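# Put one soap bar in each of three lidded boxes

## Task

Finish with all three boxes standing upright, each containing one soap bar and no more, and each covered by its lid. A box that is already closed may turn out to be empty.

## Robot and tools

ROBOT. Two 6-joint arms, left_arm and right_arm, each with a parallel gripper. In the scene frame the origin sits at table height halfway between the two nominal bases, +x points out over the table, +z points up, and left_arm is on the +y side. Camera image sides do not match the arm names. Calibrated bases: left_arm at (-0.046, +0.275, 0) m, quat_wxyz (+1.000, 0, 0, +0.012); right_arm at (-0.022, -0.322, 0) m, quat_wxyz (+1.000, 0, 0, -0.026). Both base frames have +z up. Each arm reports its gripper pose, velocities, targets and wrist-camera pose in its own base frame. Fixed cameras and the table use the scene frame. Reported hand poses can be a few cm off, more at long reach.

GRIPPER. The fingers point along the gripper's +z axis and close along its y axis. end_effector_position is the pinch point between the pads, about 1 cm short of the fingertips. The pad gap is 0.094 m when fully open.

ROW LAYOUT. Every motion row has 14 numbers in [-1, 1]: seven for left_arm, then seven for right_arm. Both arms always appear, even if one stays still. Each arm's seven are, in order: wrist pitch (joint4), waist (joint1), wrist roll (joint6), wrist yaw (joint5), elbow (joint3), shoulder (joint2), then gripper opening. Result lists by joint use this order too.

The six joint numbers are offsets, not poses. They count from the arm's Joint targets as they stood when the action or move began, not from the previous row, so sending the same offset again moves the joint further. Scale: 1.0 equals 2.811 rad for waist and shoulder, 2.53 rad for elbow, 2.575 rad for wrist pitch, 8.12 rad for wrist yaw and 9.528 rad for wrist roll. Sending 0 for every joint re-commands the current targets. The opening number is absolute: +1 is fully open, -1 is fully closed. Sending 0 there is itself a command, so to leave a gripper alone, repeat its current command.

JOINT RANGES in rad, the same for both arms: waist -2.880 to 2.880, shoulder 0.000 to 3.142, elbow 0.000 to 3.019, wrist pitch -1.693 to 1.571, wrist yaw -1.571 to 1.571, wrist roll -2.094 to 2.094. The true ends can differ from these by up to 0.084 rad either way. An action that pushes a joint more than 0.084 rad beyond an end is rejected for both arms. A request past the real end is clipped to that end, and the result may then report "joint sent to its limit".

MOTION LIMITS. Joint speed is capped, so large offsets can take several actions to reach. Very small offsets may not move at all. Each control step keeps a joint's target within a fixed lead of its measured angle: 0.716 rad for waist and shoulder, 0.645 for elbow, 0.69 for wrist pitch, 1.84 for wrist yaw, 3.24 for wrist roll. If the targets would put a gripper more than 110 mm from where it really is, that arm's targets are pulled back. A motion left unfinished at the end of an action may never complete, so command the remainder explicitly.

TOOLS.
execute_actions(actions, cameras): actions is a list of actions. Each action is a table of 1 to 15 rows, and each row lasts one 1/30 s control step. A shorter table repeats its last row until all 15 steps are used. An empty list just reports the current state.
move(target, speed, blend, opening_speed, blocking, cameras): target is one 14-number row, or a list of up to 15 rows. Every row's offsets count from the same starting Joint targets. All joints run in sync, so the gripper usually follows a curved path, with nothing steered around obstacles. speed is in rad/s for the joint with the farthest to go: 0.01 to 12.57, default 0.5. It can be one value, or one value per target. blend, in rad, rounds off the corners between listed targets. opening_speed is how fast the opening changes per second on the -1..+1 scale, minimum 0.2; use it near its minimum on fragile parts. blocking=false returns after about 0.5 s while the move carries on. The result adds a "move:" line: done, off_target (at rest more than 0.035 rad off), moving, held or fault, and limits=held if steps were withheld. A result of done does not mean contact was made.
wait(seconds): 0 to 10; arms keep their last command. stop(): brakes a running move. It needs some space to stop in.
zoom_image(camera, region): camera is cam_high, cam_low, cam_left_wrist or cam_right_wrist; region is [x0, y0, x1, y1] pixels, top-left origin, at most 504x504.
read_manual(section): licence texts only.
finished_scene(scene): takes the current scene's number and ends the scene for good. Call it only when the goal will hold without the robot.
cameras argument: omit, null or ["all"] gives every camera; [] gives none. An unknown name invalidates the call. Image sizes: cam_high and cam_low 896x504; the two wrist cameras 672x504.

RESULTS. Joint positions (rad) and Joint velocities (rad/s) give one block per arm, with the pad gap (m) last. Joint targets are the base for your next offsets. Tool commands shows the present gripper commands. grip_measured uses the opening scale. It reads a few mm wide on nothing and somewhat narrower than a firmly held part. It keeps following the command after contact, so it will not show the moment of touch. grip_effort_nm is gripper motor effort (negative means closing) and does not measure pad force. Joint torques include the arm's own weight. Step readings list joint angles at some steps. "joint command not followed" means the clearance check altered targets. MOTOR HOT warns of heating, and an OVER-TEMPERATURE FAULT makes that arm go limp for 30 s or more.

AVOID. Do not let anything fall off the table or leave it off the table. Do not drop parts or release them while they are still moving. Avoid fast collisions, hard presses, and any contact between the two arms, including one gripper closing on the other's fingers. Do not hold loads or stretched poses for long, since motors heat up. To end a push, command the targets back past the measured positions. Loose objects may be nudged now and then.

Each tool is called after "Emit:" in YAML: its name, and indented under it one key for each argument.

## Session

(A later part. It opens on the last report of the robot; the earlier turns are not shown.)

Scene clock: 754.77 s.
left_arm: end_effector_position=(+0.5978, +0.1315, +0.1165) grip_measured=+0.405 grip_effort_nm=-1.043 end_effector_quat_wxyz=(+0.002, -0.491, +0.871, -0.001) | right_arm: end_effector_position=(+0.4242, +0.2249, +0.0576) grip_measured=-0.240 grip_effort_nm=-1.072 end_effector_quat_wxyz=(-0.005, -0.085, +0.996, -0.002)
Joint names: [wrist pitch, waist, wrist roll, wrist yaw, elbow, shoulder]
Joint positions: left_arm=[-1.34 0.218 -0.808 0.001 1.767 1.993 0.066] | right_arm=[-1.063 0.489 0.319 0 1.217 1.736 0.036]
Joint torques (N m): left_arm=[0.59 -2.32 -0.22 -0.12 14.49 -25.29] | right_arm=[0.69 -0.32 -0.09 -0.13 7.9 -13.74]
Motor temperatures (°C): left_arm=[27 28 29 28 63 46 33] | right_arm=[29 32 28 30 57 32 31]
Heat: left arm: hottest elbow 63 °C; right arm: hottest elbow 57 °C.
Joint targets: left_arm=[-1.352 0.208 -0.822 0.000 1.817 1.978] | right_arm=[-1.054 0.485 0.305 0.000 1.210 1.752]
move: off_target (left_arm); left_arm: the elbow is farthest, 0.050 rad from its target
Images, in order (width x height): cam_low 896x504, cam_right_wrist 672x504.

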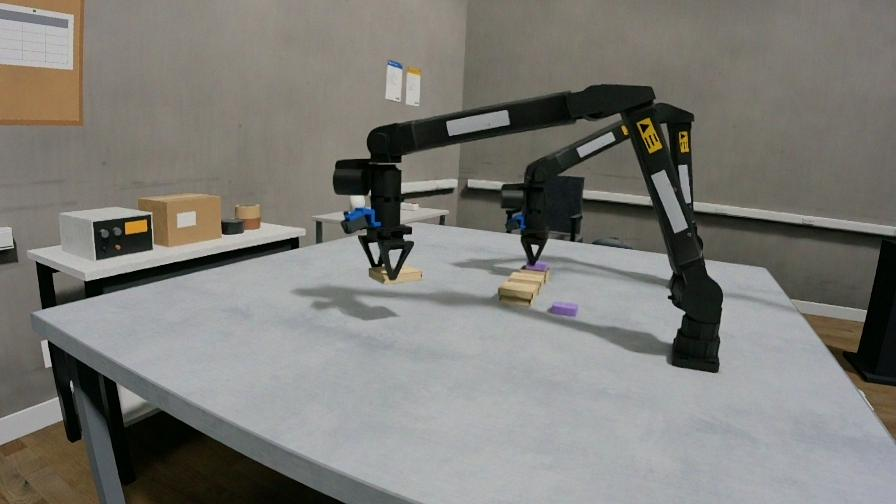

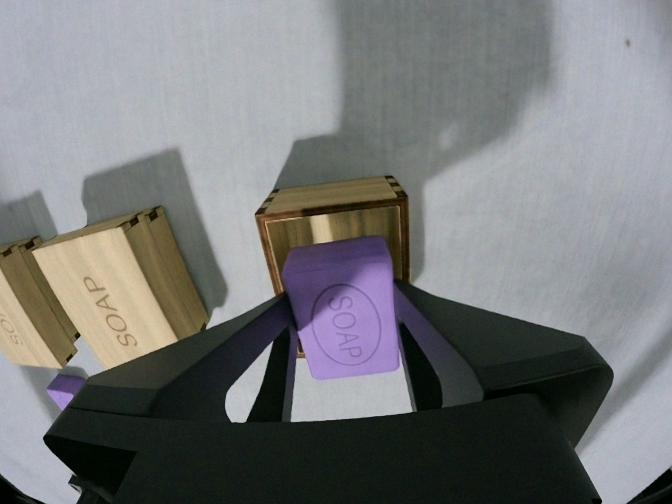

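Emit:
move:
  target:
    - [0,0,0,0,0,0,0.15,0.005,0,0,0,0,0.005,-0.35]
    - [0,0,0,0,0,0,0.15,0.0198,0,0,0,-0.0091,0.0092,-0.35]
  speed: 0.1
  cameras: ["cam_right_wrist","cam_low"]

Emit:
zoom_image:
  camera: "cam_right_wrist"
  region: [230, 140, 450, 400]

Emit:
zoom_image:
  camera: "cam_low"
  region: [490, 210, 590, 300]

Scene clock: 774.10 s.
left_arm: end_effector_position=(+0.5978, +0.1315, +0.1165) grip_measured=+0.405 grip_effort_nm=-1.033 end_effector_quat_wxyz=(+0.002, -0.491, +0.871, -0.001) | right_arm: end_effector_position=(+0.4254, +0.2256, +0.0405) grip_measured=-0.240 grip_effort_nm=-1.067 end_effector_quat_wxyz=(-0.001, -0.085, +0.996, -0.001)
Joint names: [wrist pitch, waist, wrist roll, wrist yaw, elbow, shoulder]
Joint positions: left_arm=[-1.34 0.218 -0.808 0.001 1.767 1.993 0.066] | right_arm=[-1.012 0.489 0.318 0 1.196 1.758 0.036]
Joint torques (N m): left_arm=[0.61 -2.37 -0.22 -0.12 14.5 -25.29] | right_arm=[0.68 -0.26 -0.11 -0.13 7.51 -13.63]
Motor temperatures (°C): left_arm=[27 28 29 28 64 46 33] | right_arm=[29 32 28 30 53 32 31]
Heat: left arm: hottest elbow 64 °C; right arm: hottest elbow 53 °C.
Joint targets: left_arm=[-1.352 0.208 -0.822 0.000 1.817 1.978] | right_arm=[-1.003 0.485 0.305 0.000 1.187 1.778]
move: off_target (left_arm); left_arm: the elbow is farthest, 0.050 rad from its target
Images, in order (width x height): cam_low 896x504, cam_right_wrist 672x504.

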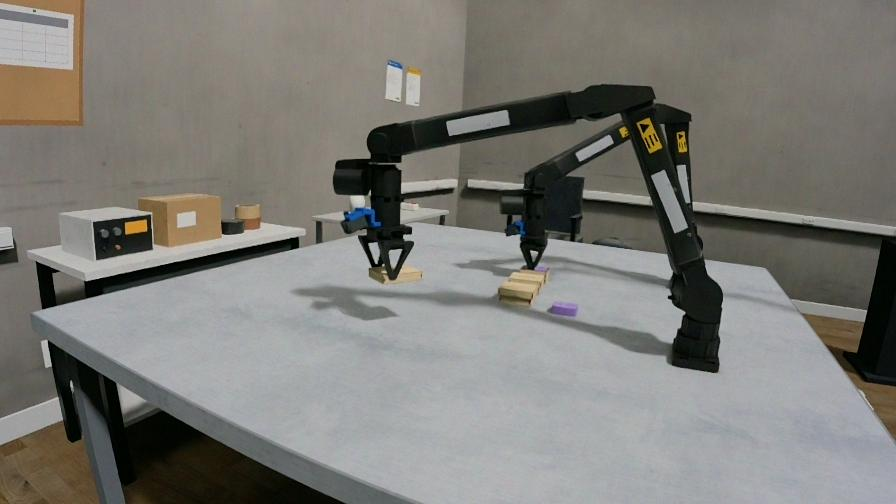

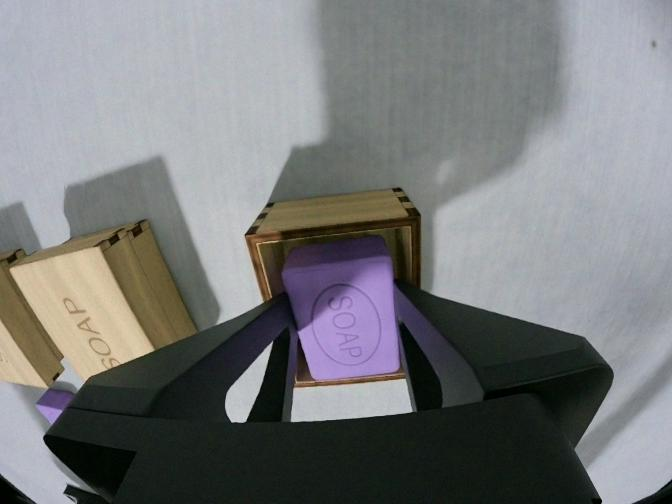

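Scaled by 1.938 from the camera's 672x504 image, which has a finer 960x720 frame.

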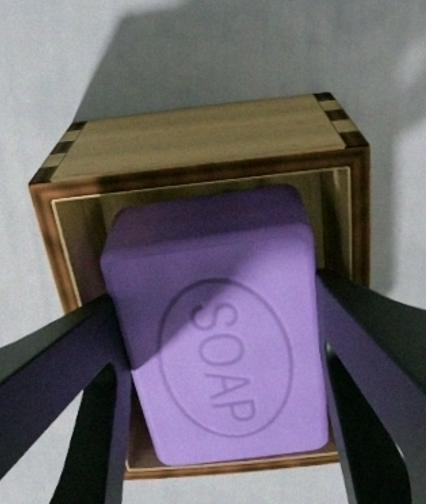

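Scaled by 5.040 from the camera's 896x504 image, which has a finer 1280x720 frame.

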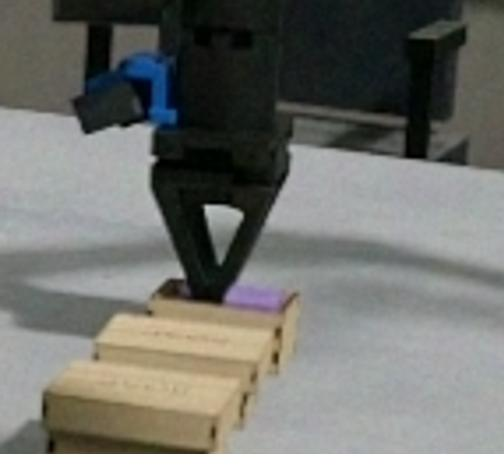

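Emit:
move:
  target: [0,0,0,0,0,0,0.15,0,0,0,0,0,0,-0.15]
  opening_speed: 0.2
  cameras: ["cam_right_wrist"]

Emit:
move:
  target:
    - [0,0,0,0,0,0,0.15,-0.0272,0,0,0,0.0395,-0.0391,-0.15]
    - [0,0,0,0,0,0,0.15,-0.2035,-0.1971,0.0048,0,0.0186,-0.1775,-0.15]
    - [0,-0.3348,0,0,0,0,0.15,-0.2035,-0.1971,0.0048,0,0.0186,-0.1775,0.2]
  speed: [0.2,0.6,0.5]

Emit:
zoom_image:
  camera: "cam_left_wrist"
  region: [240, 160, 480, 280]

Scene clock: 786.77 s.
left_arm: end_effector_position=(+0.5978, +0.1315, +0.1165) grip_measured=+0.405 grip_effort_nm=-1.038 end_effector_quat_wxyz=(+0.002, -0.491, +0.871, -0.001) | right_arm: end_effector_position=(+0.4254, +0.2256, +0.0405) grip_measured=-0.153 grip_effort_nm=0.051 end_effector_quat_wxyz=(-0.001, -0.085, +0.996, -0.001)
Joint names: [wrist pitch, waist, wrist roll, wrist yaw, elbow, shoulder]
Joint positions: left_arm=[-1.34 0.218 -0.808 0.001 1.767 1.993 0.066] | right_arm=[-1.012 0.489 0.318 0 1.196 1.758 0.04]
Joint torques (N m): left_arm=[0.62 -2.32 -0.21 -0.12 14.49 -25.29] | right_arm=[0.7 -0.26 -0.11 -0.13 7.53 -13.57]
Motor temperatures (°C): left_arm=[27 28 29 28 64 47 33] | right_arm=[29 32 28 30 52 32 31]
Heat: left arm: hottest elbow 64 °C; right arm: hottest elbow 52 °C.
Joint targets: left_arm=[-1.352 0.208 -0.822 0.000 1.817 1.978] | right_arm=[-1.003 0.485 0.305 0.000 1.187 1.778]
move: off_target (left_arm); left_arm: the elbow is farthest, 0.050 rad from its target
Images, in order (width x height): cam_right_wrist 672x504.

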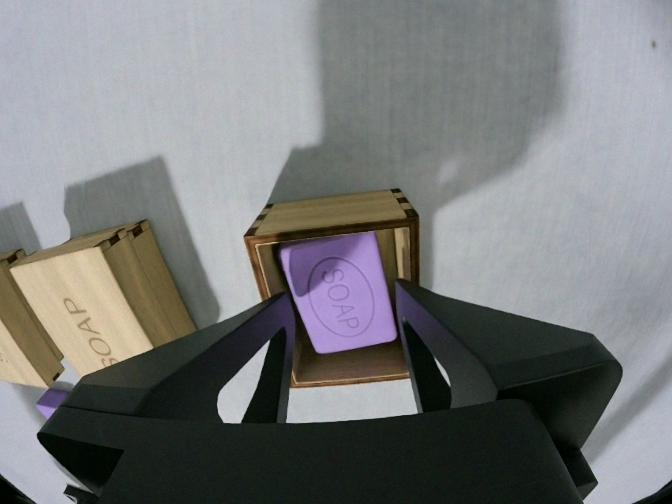

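Scene clock: 791.53 s.
left_arm: end_effector_position=(+0.4506, -0.4143, +0.1165) grip_measured=+0.405 grip_effort_nm=-1.038 end_effector_quat_wxyz=(+0.001, -0.033, +0.999, -0.002) | right_arm: end_effector_position=(+0.3606, -0.0254, +0.2510) grip_measured=+0.197 grip_effort_nm=0.056 end_effector_quat_wxyz=(+0.005, +0.202, +0.979, +0.000)
Joint names: [wrist pitch, waist, wrist roll, wrist yaw, elbow, shoulder]
Joint positions: left_arm=[-1.34 -0.743 -0.808 0.001 1.767 1.993 0.066] | right_arm=[-1.519 -0.069 0.338 0.001 1.236 1.278 0.056]
Joint torques (N m): left_arm=[0.61 -0.79 -0.21 -0.11 14.5 -25.29] | right_arm=[0.12 0.03 0.13 -0.16 9.68 -9.05]
Motor temperatures (°C): left_arm=[27 28 29 28 64 47 33] | right_arm=[29 32 28 30 52 32 31]
Heat: left arm: hottest elbow 64 °C; right arm: hottest elbow 52 °C.
Joint targets: left_arm=[-1.352 -0.733 -0.822 0.000 1.817 1.978] | right_arm=[-1.527 -0.069 0.351 0.000 1.234 1.279]
move: off_target (left_arm); left_arm: the elbow is farthest, 0.050 rad from its target

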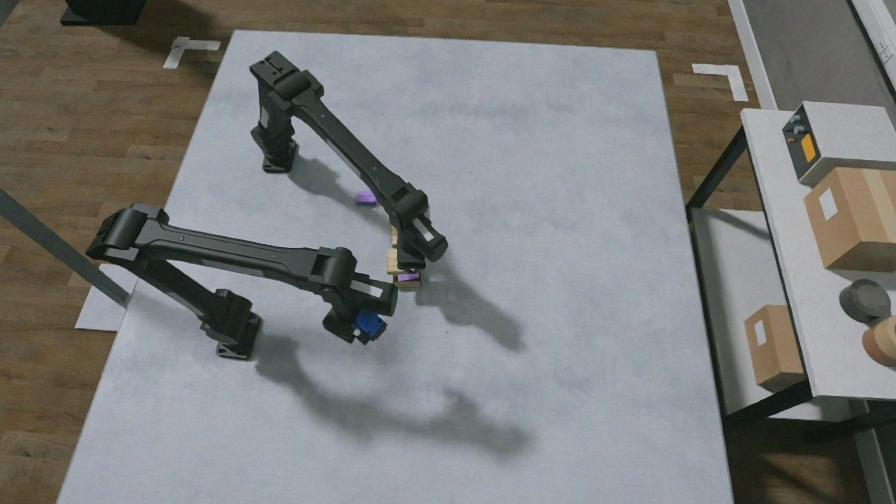

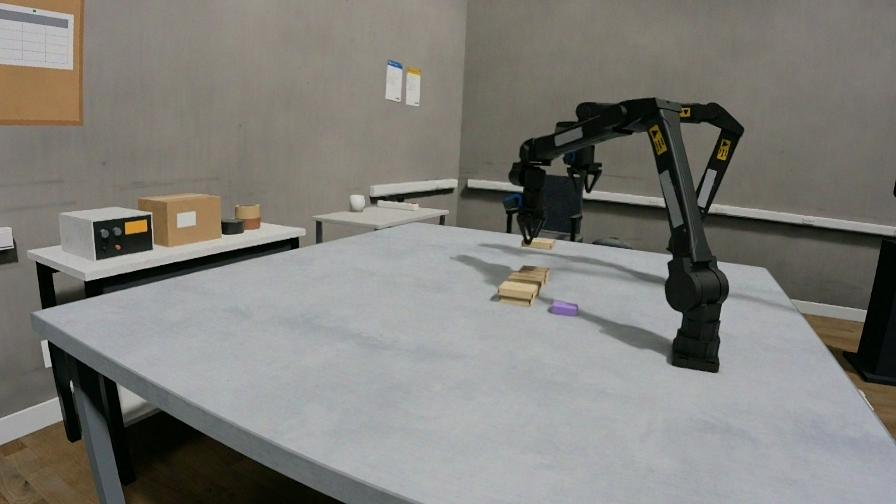

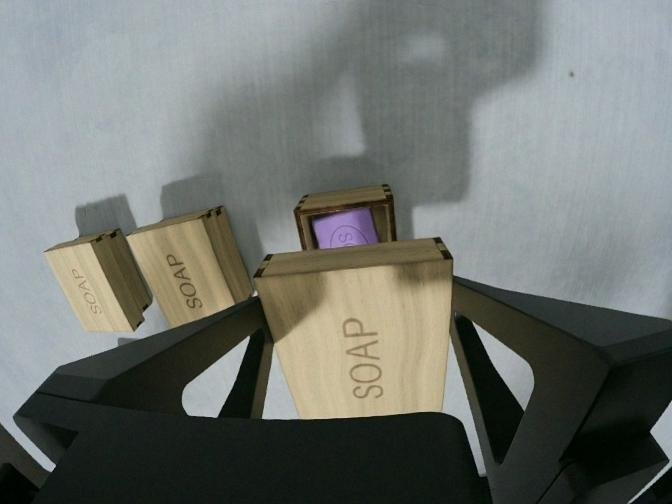

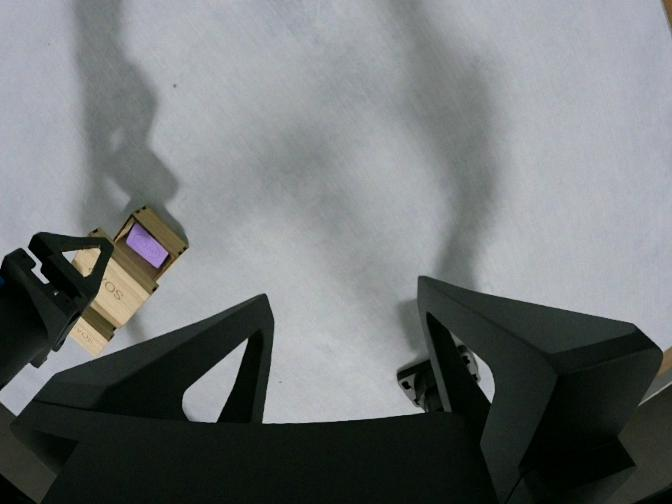

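Scaled by 2.100 from the camera's 672x504 image, which has a finer 960x720 frame.

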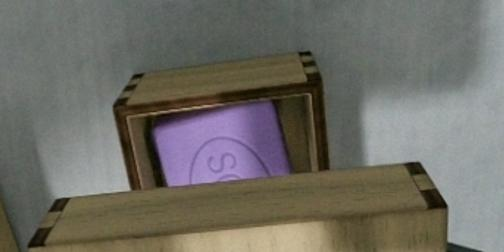

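Emit:
move:
  target:
    - [0.0078,0.0036,-0.002,0,-0.0225,0.0121,0.15,0,0,0,0,0,0,0.2]
    - [0.0606,0.0036,-0.002,0,-0.0617,0.0299,0.15,0,0,0,0,0,0,0.2]
  speed: 0.1
  cameras: ["cam_left_wrist","cam_low"]

Emit:
zoom_image:
  camera: "cam_left_wrist"
  region: [240, 180, 480, 280]

Emit:
zoom_image:
  camera: "cam_low"
  region: [500, 235, 570, 305]

Scene clock: 823.33 s.
left_arm: end_effector_position=(+0.4517, -0.4078, +0.0591) grip_measured=+0.405 grip_effort_nm=-1.038 end_effector_quat_wxyz=(+0.000, -0.047, +0.999, -0.001) | right_arm: end_effector_position=(+0.3606, -0.0254, +0.2510) grip_measured=+0.198 grip_effort_nm=0.051 end_effector_quat_wxyz=(+0.005, +0.202, +0.979, +0.000)
Joint names: [wrist pitch, waist, wrist roll, wrist yaw, elbow, shoulder]
Joint positions: left_arm=[-1.209 -0.733 -0.827 0.001 1.67 2.031 0.066] | right_arm=[-1.519 -0.069 0.338 0.001 1.236 1.278 0.056]
Joint torques (N m): left_arm=[1.55 -0.73 -0.22 -0.11 8.68 -20.72] | right_arm=[0.12 0.03 0.13 -0.17 9.65 -9.05]
Motor temperatures (°C): left_arm=[27 28 29 28 64 47 33] | right_arm=[29 32 28 30 53 32 30]
Heat: left arm: hottest elbow 64 °C; right arm: hottest elbow 53 °C.
Joint targets: left_arm=[-1.196 -0.723 -0.841 0.000 1.661 2.062] | right_arm=[-1.527 -0.069 0.351 0.000 1.234 1.279]
move: done
Images, in order (width x height): cam_low 896x504, cam_left_wrist 672x504.

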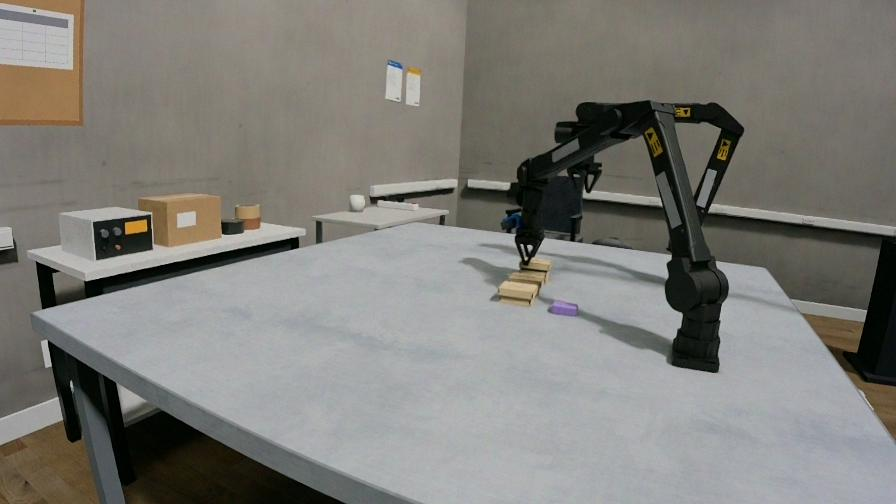

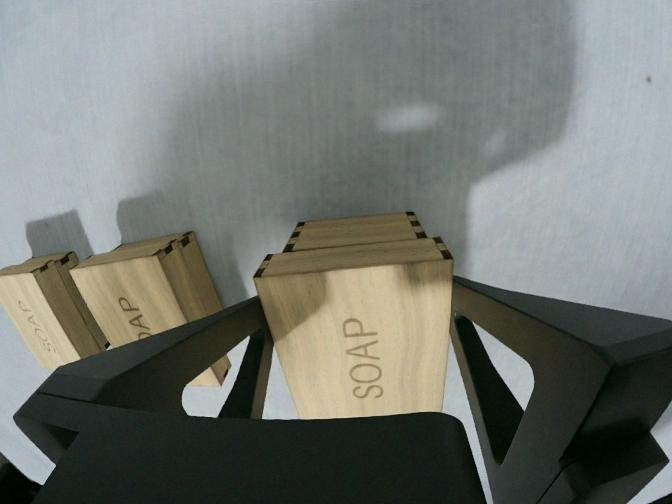

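Scaled by 2.100 from the camera's 672x504 image, which has a finer 960x720 frame.

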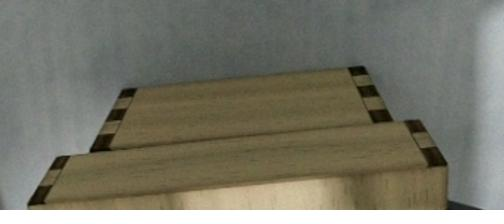

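Scaled by 7.200 from the camera's 896x504 image, which has a finer 1280x720 frame.

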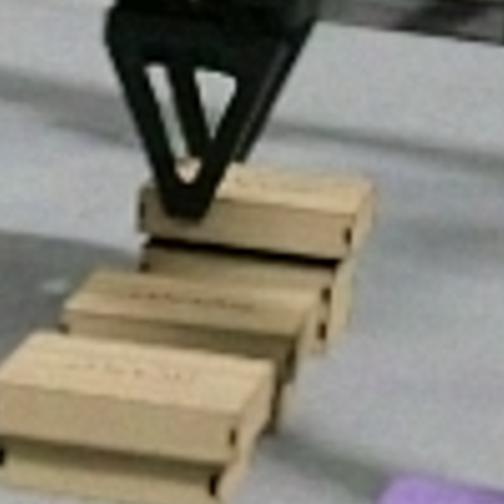

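Emit:
move:
  target:
    - [0.0062,0,0,0,0,0.0057,0.15,0,0,0,0,0,0,0.2]
    - [0.0144,0,0,0,-0.0067,0.0096,0.15,0,0,0,0,0,0,0.2]
  speed: 0.05
  cameras: ["cam_left_wrist","cam_low"]

Emit:
zoom_image:
  camera: "cam_low"
  region: [500, 235, 570, 305]

Scene clock: 839.03 s.
left_arm: end_effector_position=(+0.4545, -0.4103, +0.0528) grip_measured=+0.405 grip_effort_nm=-1.033 end_effector_quat_wxyz=(+0.004, -0.047, +0.999, -0.004) | right_arm: end_effector_position=(+0.3606, -0.0254, +0.2510) grip_measured=+0.198 grip_effort_nm=0.046 end_effector_quat_wxyz=(+0.005, +0.202, +0.979, +0.000)
Joint names: [wrist pitch, waist, wrist roll, wrist yaw, elbow, shoulder]
Joint positions: left_arm=[-1.187 -0.733 -0.828 0 1.668 2.04 0.066] | right_arm=[-1.519 -0.069 0.338 0.001 1.236 1.278 0.056]
Joint torques (N m): left_arm=[2.24 -0.67 -0.21 -0.1 7.25 -19.72] | right_arm=[0.12 0.03 0.13 -0.16 9.66 -9.05]
Motor temperatures (°C): left_arm=[27 28 29 28 59 45 33] | right_arm=[29 32 28 30 53 32 30]
Heat: left arm: hottest elbow 59 °C; right arm: hottest elbow 53 °C.
Joint targets: left_arm=[-1.159 -0.723 -0.841 0.000 1.644 2.089] | right_arm=[-1.527 -0.069 0.351 0.000 1.234 1.279]
move: off_target (left_arm); left_arm: the shoulder is farthest, 0.049 rad from its target
Images, in order (width x height): cam_low 896x504, cam_left_wrist 672x504.

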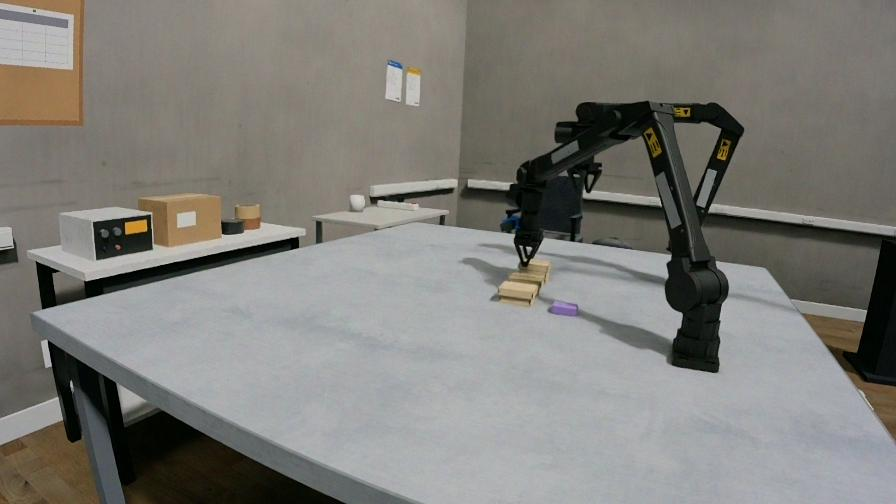

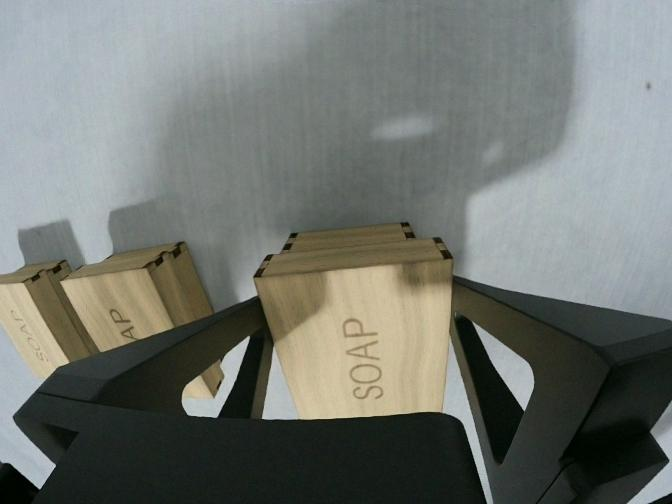

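Scaled by 7.200 from the camera's 896x504 image, which has a finer 1280x720 frame.

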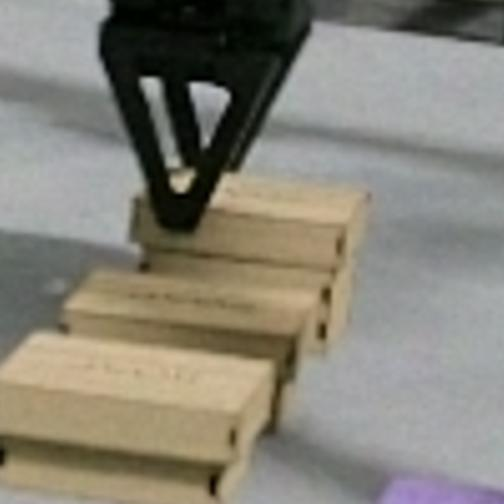

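Emit:
zoom_image:
  camera: "cam_left_wrist"
  region: [240, 180, 480, 280]

Scaled by 2.100 from the camera's 672x504 image, which has a finer 960x720 frame.

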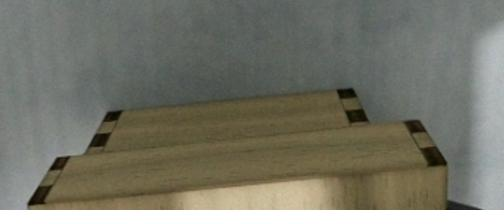

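Emit:
move:
  target:
    - [-0.01,0,0,0,0.015,-0.0185,0.15,0,0,0,0,0,0,0.2]
    - [-0.0233,0.0011,0,0,0.0308,-0.0253,0.15,0,0,0,0,0,0,0.2]
  speed: 0.06
  cameras: ["cam_left_wrist","cam_low"]

Emit:
zoom_image:
  camera: "cam_left_wrist"
  region: [240, 180, 480, 280]

Emit:
zoom_image:
  camera: "cam_low"
  region: [500, 235, 570, 305]

Scene clock: 863.73 s.
left_arm: end_effector_position=(+0.4520, -0.4061, +0.0539) grip_measured=+0.405 grip_effort_nm=-1.043 end_effector_quat_wxyz=(-0.002, -0.049, +0.999, +0.002) | right_arm: end_effector_position=(+0.3606, -0.0254, +0.2510) grip_measured=+0.198 grip_effort_nm=0.046 end_effector_quat_wxyz=(+0.005, +0.202, +0.979, +0.000)
Joint names: [wrist pitch, waist, wrist roll, wrist yaw, elbow, shoulder]
Joint positions: left_arm=[-1.207 -0.731 -0.828 0 1.668 2.038 0.066] | right_arm=[-1.519 -0.069 0.338 0.001 1.236 1.278 0.056]
Joint torques (N m): left_arm=[0.57 -0.62 -0.21 -0.1 14.34 -25.93] | right_arm=[0.12 -0.03 0.13 -0.16 9.68 -9.05]
Motor temperatures (°C): left_arm=[27 28 29 28 54 43 33] | right_arm=[29 32 28 30 53 32 30]
Heat: left arm: hottest elbow 54 °C; right arm: hottest elbow 53 °C.
Joint targets: left_arm=[-1.219 -0.720 -0.841 0.000 1.722 2.017] | right_arm=[-1.527 -0.069 0.351 0.000 1.234 1.279]
move: off_target (left_arm); left_arm: the elbow is farthest, 0.054 rad from its target
Images, in order (width x height): cam_low 896x504, cam_left_wrist 672x504.

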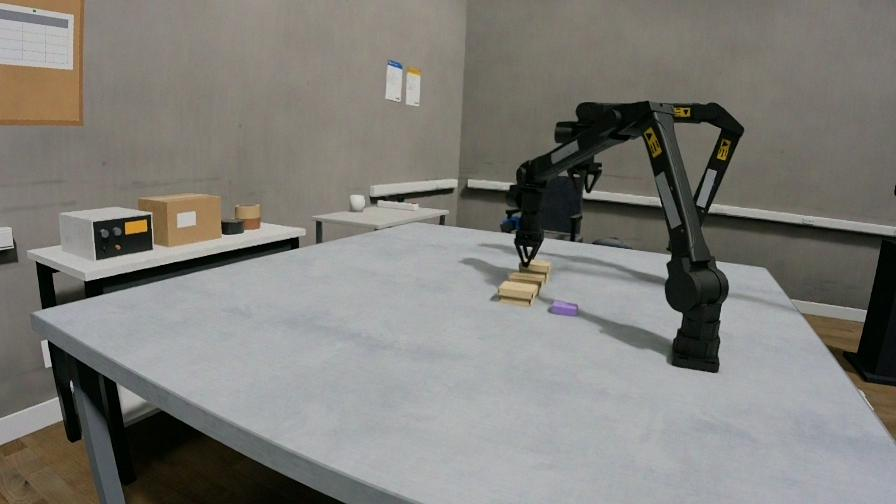

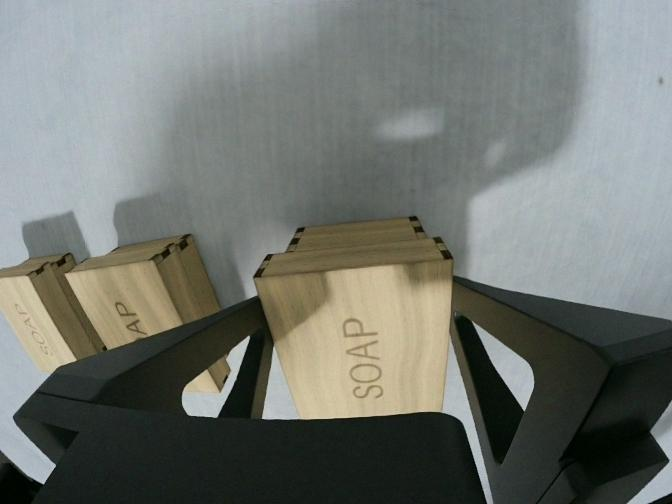

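Scaled by 2.100 from the camera's 672x504 image, which has a finer 960x720 frame.

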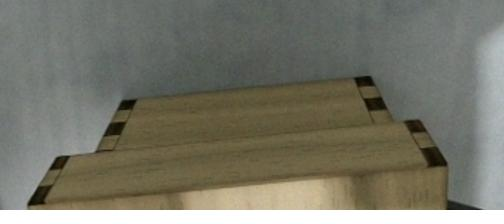

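Scaled by 7.200 from the camera's 896x504 image, which has a finer 1280x720 frame.

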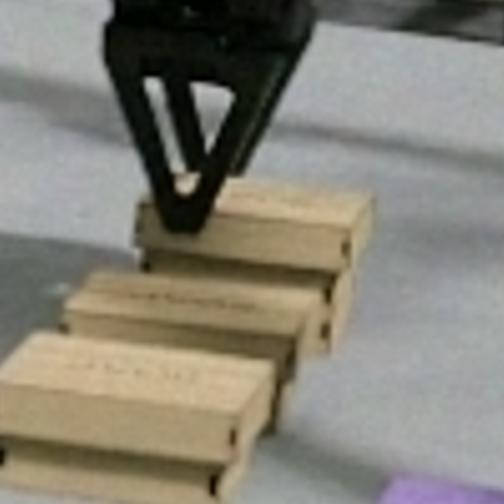

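Emit:
move:
  target:
    - [0.0113,0,0,0,-0.0158,0.017,0.15,0,0,0,0,0,0,0.2]
    - [0.0229,0,0,0,-0.032,0.0238,0.15,0,0,0,0,0,0,0.2]
  speed: 0.05
  cameras: ["cam_left_wrist","cam_low"]

Emit:
zoom_image:
  camera: "cam_left_wrist"
  region: [240, 180, 480, 280]

Emit:
zoom_image:
  camera: "cam_low"
  region: [500, 235, 570, 305]

Scene clock: 892.57 s.
left_arm: end_effector_position=(+0.4530, -0.4070, +0.0398) grip_measured=+0.405 grip_effort_nm=-1.033 end_effector_quat_wxyz=(+0.000, -0.049, +0.999, +0.000) | right_arm: end_effector_position=(+0.3606, -0.0254, +0.2510) grip_measured=+0.198 grip_effort_nm=0.042 end_effector_quat_wxyz=(+0.005, +0.202, +0.979, +0.000)
Joint names: [wrist pitch, waist, wrist roll, wrist yaw, elbow, shoulder]
Joint positions: left_arm=[-1.171 -0.731 -0.828 0 1.652 2.052 0.066] | right_arm=[-1.519 -0.069 0.338 0.001 1.236 1.278 0.056]
Joint torques (N m): left_arm=[1.46 -0.62 -0.21 -0.1 8.38 -21.19] | right_arm=[0.12 0.03 0.13 -0.16 9.66 -9.05]
Heat: left arm: hottest elbow 54 °C; right arm: hottest elbow 53 °C.
Joint targets: left_arm=[-1.160 -0.720 -0.841 0.000 1.641 2.084] | right_arm=[-1.527 -0.069 0.351 0.000 1.234 1.279]
move: done
Images, in order (width x height): cam_low 896x504, cam_left_wrist 672x504.

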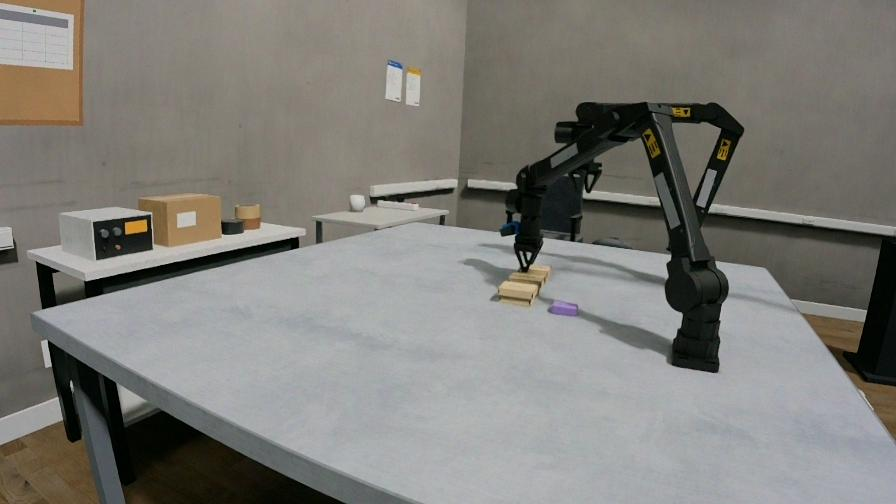

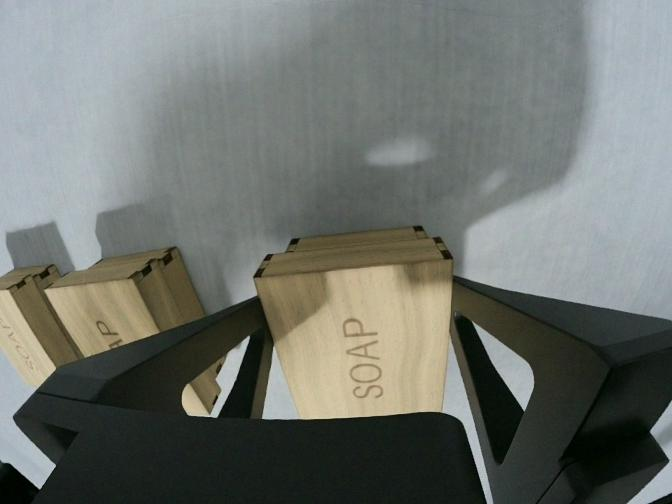

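Scaled by 2.100 from the camera's 672x504 image, which has a finer 960x720 frame.

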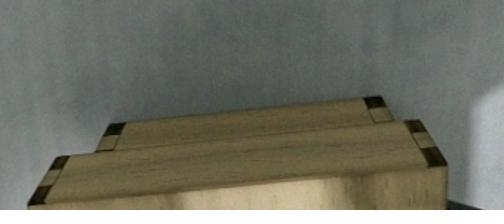

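Scaled by 7.200 from the camera's 896x504 image, which has a finer 1280x720 frame.

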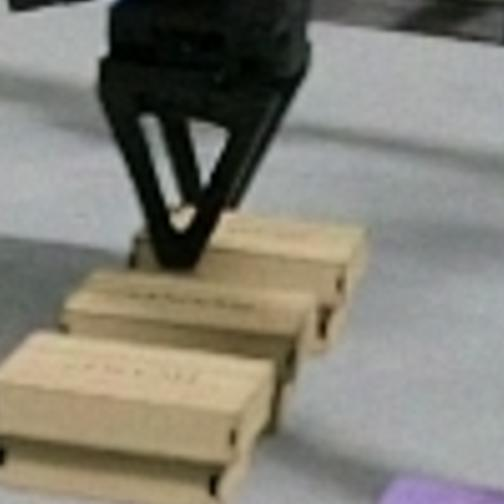

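Seated. Release and lift away.

Emit:
move:
  target: [0,0,0,0,0,0,0.9,0,0,0,0,0,0,0.2]
  opening_speed: 0.5
  cameras: []

Emit:
move:
  target:
    - [-0.0781,0,0,0,0.0696,-0.0398,0.9,0,0,0,0,0,0,0.2]
    - [-0.0781,0.25,0,0,0.0696,-0.0398,0.9,0,-0.05,0,0,0,0,0.2]
  speed: [0.2,0.6]

Emit:
zoom_image:
  camera: "cam_low"
  region: [480, 235, 600, 330]

Emit:
zoom_image:
  camera: "cam_high"
  region: [320, 160, 460, 310]

Scene clock: 903.93 s.
left_arm: end_effector_position=(+0.4530, -0.4070, +0.0398) grip_measured=+0.896 grip_effort_nm=0.129 end_effector_quat_wxyz=(+0.000, -0.049, +0.999, +0.000) | right_arm: end_effector_position=(+0.3606, -0.0254, +0.2510) grip_measured=+0.198 grip_effort_nm=0.046 end_effector_quat_wxyz=(+0.005, +0.202, +0.979, +0.000)
Joint names: [wrist pitch, waist, wrist roll, wrist yaw, elbow, shoulder]
Joint positions: left_arm=[-1.171 -0.731 -0.828 0 1.652 2.052 0.089] | right_arm=[-1.519 -0.069 0.338 0.001 1.236 1.278 0.056]
Joint torques (N m): left_arm=[1.52 -0.62 -0.21 -0.1 8.36 -21.19] | right_arm=[0.13 0.03 0.13 -0.16 9.66 -9.05]
Heat: left arm: hottest elbow 53 °C; right arm: hottest elbow 53 °C.
Joint targets: left_arm=[-1.160 -0.720 -0.841 0.000 1.641 2.084] | right_arm=[-1.527 -0.069 0.351 0.000 1.234 1.279]
move: done
No camera images: "cameras" was empty.

Scene clock: 907.03 s.
left_arm: end_effector_position=(+0.6114, -0.0062, +0.1249) grip_measured=+0.897 grip_effort_nm=0.134 end_effector_quat_wxyz=(+0.005, -0.398, +0.917, -0.002) | right_arm: end_effector_position=(+0.3539, -0.0738, +0.2510) grip_measured=+0.198 grip_effort_nm=0.046 end_effector_quat_wxyz=(+0.005, +0.268, +0.964, +0.000)
Joint names: [wrist pitch, waist, wrist roll, wrist yaw, elbow, shoulder]
Joint positions: left_arm=[-1.349 -0.009 -0.828 0 1.77 1.981 0.089] | right_arm=[-1.519 -0.204 0.338 0.001 1.236 1.278 0.056]
Joint torques (N m): left_arm=[0.59 -2.2 -0.21 -0.1 14.19 -24.53] | right_arm=[0.12 -0.44 0.13 -0.16 9.66 -9.05]
Heat: left arm: hottest elbow 53 °C; right arm: hottest elbow 53 °C.
Joint targets: left_arm=[-1.361 -0.017 -0.841 0.000 1.817 1.972] | right_arm=[-1.527 -0.210 0.351 0.000 1.234 1.279]
move: off_target (left_arm); left_arm: the elbow is farthest, 0.047 rad from its target

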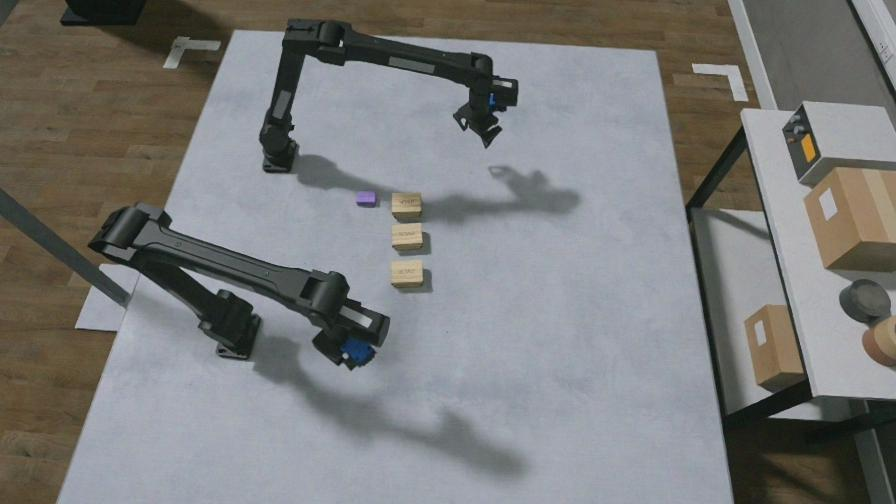

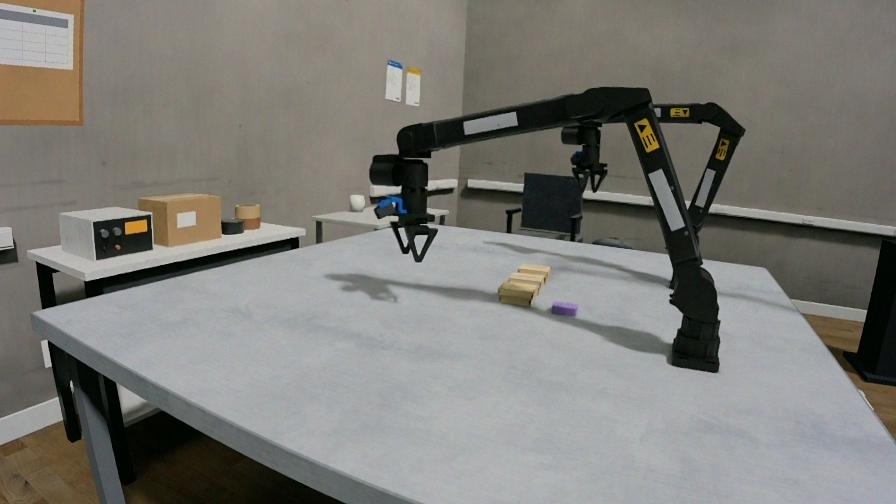

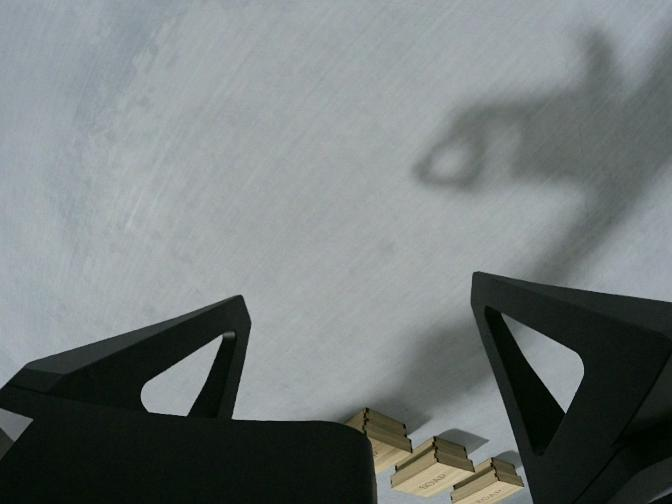

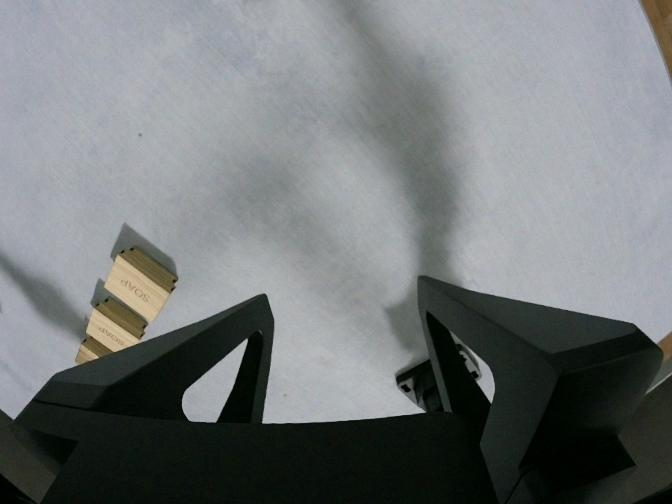

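Scaled by 4.200 from the camera's 896x504 image, which has a finer 1280x720 frame.

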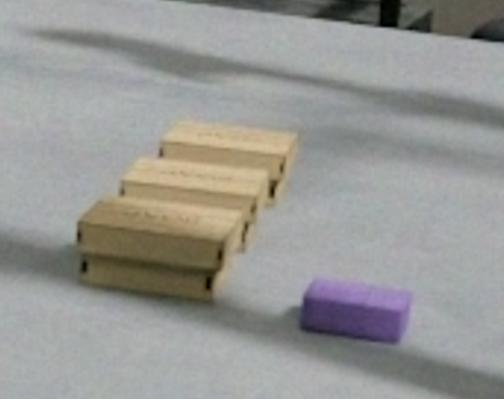

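Scaled by 3.360 from the camera's 896x504 image, which has a finer 1280x720 frame.

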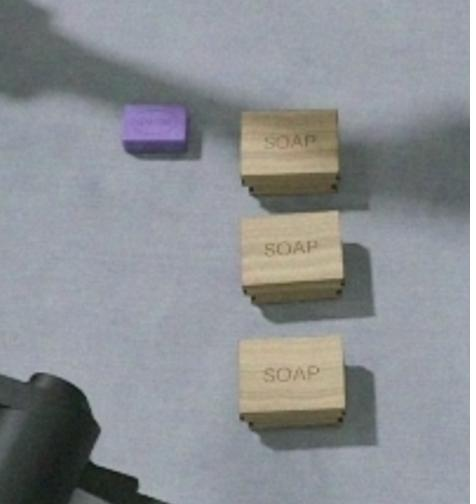

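Emit:
finished_scene:
  scene: 2

The scene is finished: the task was done.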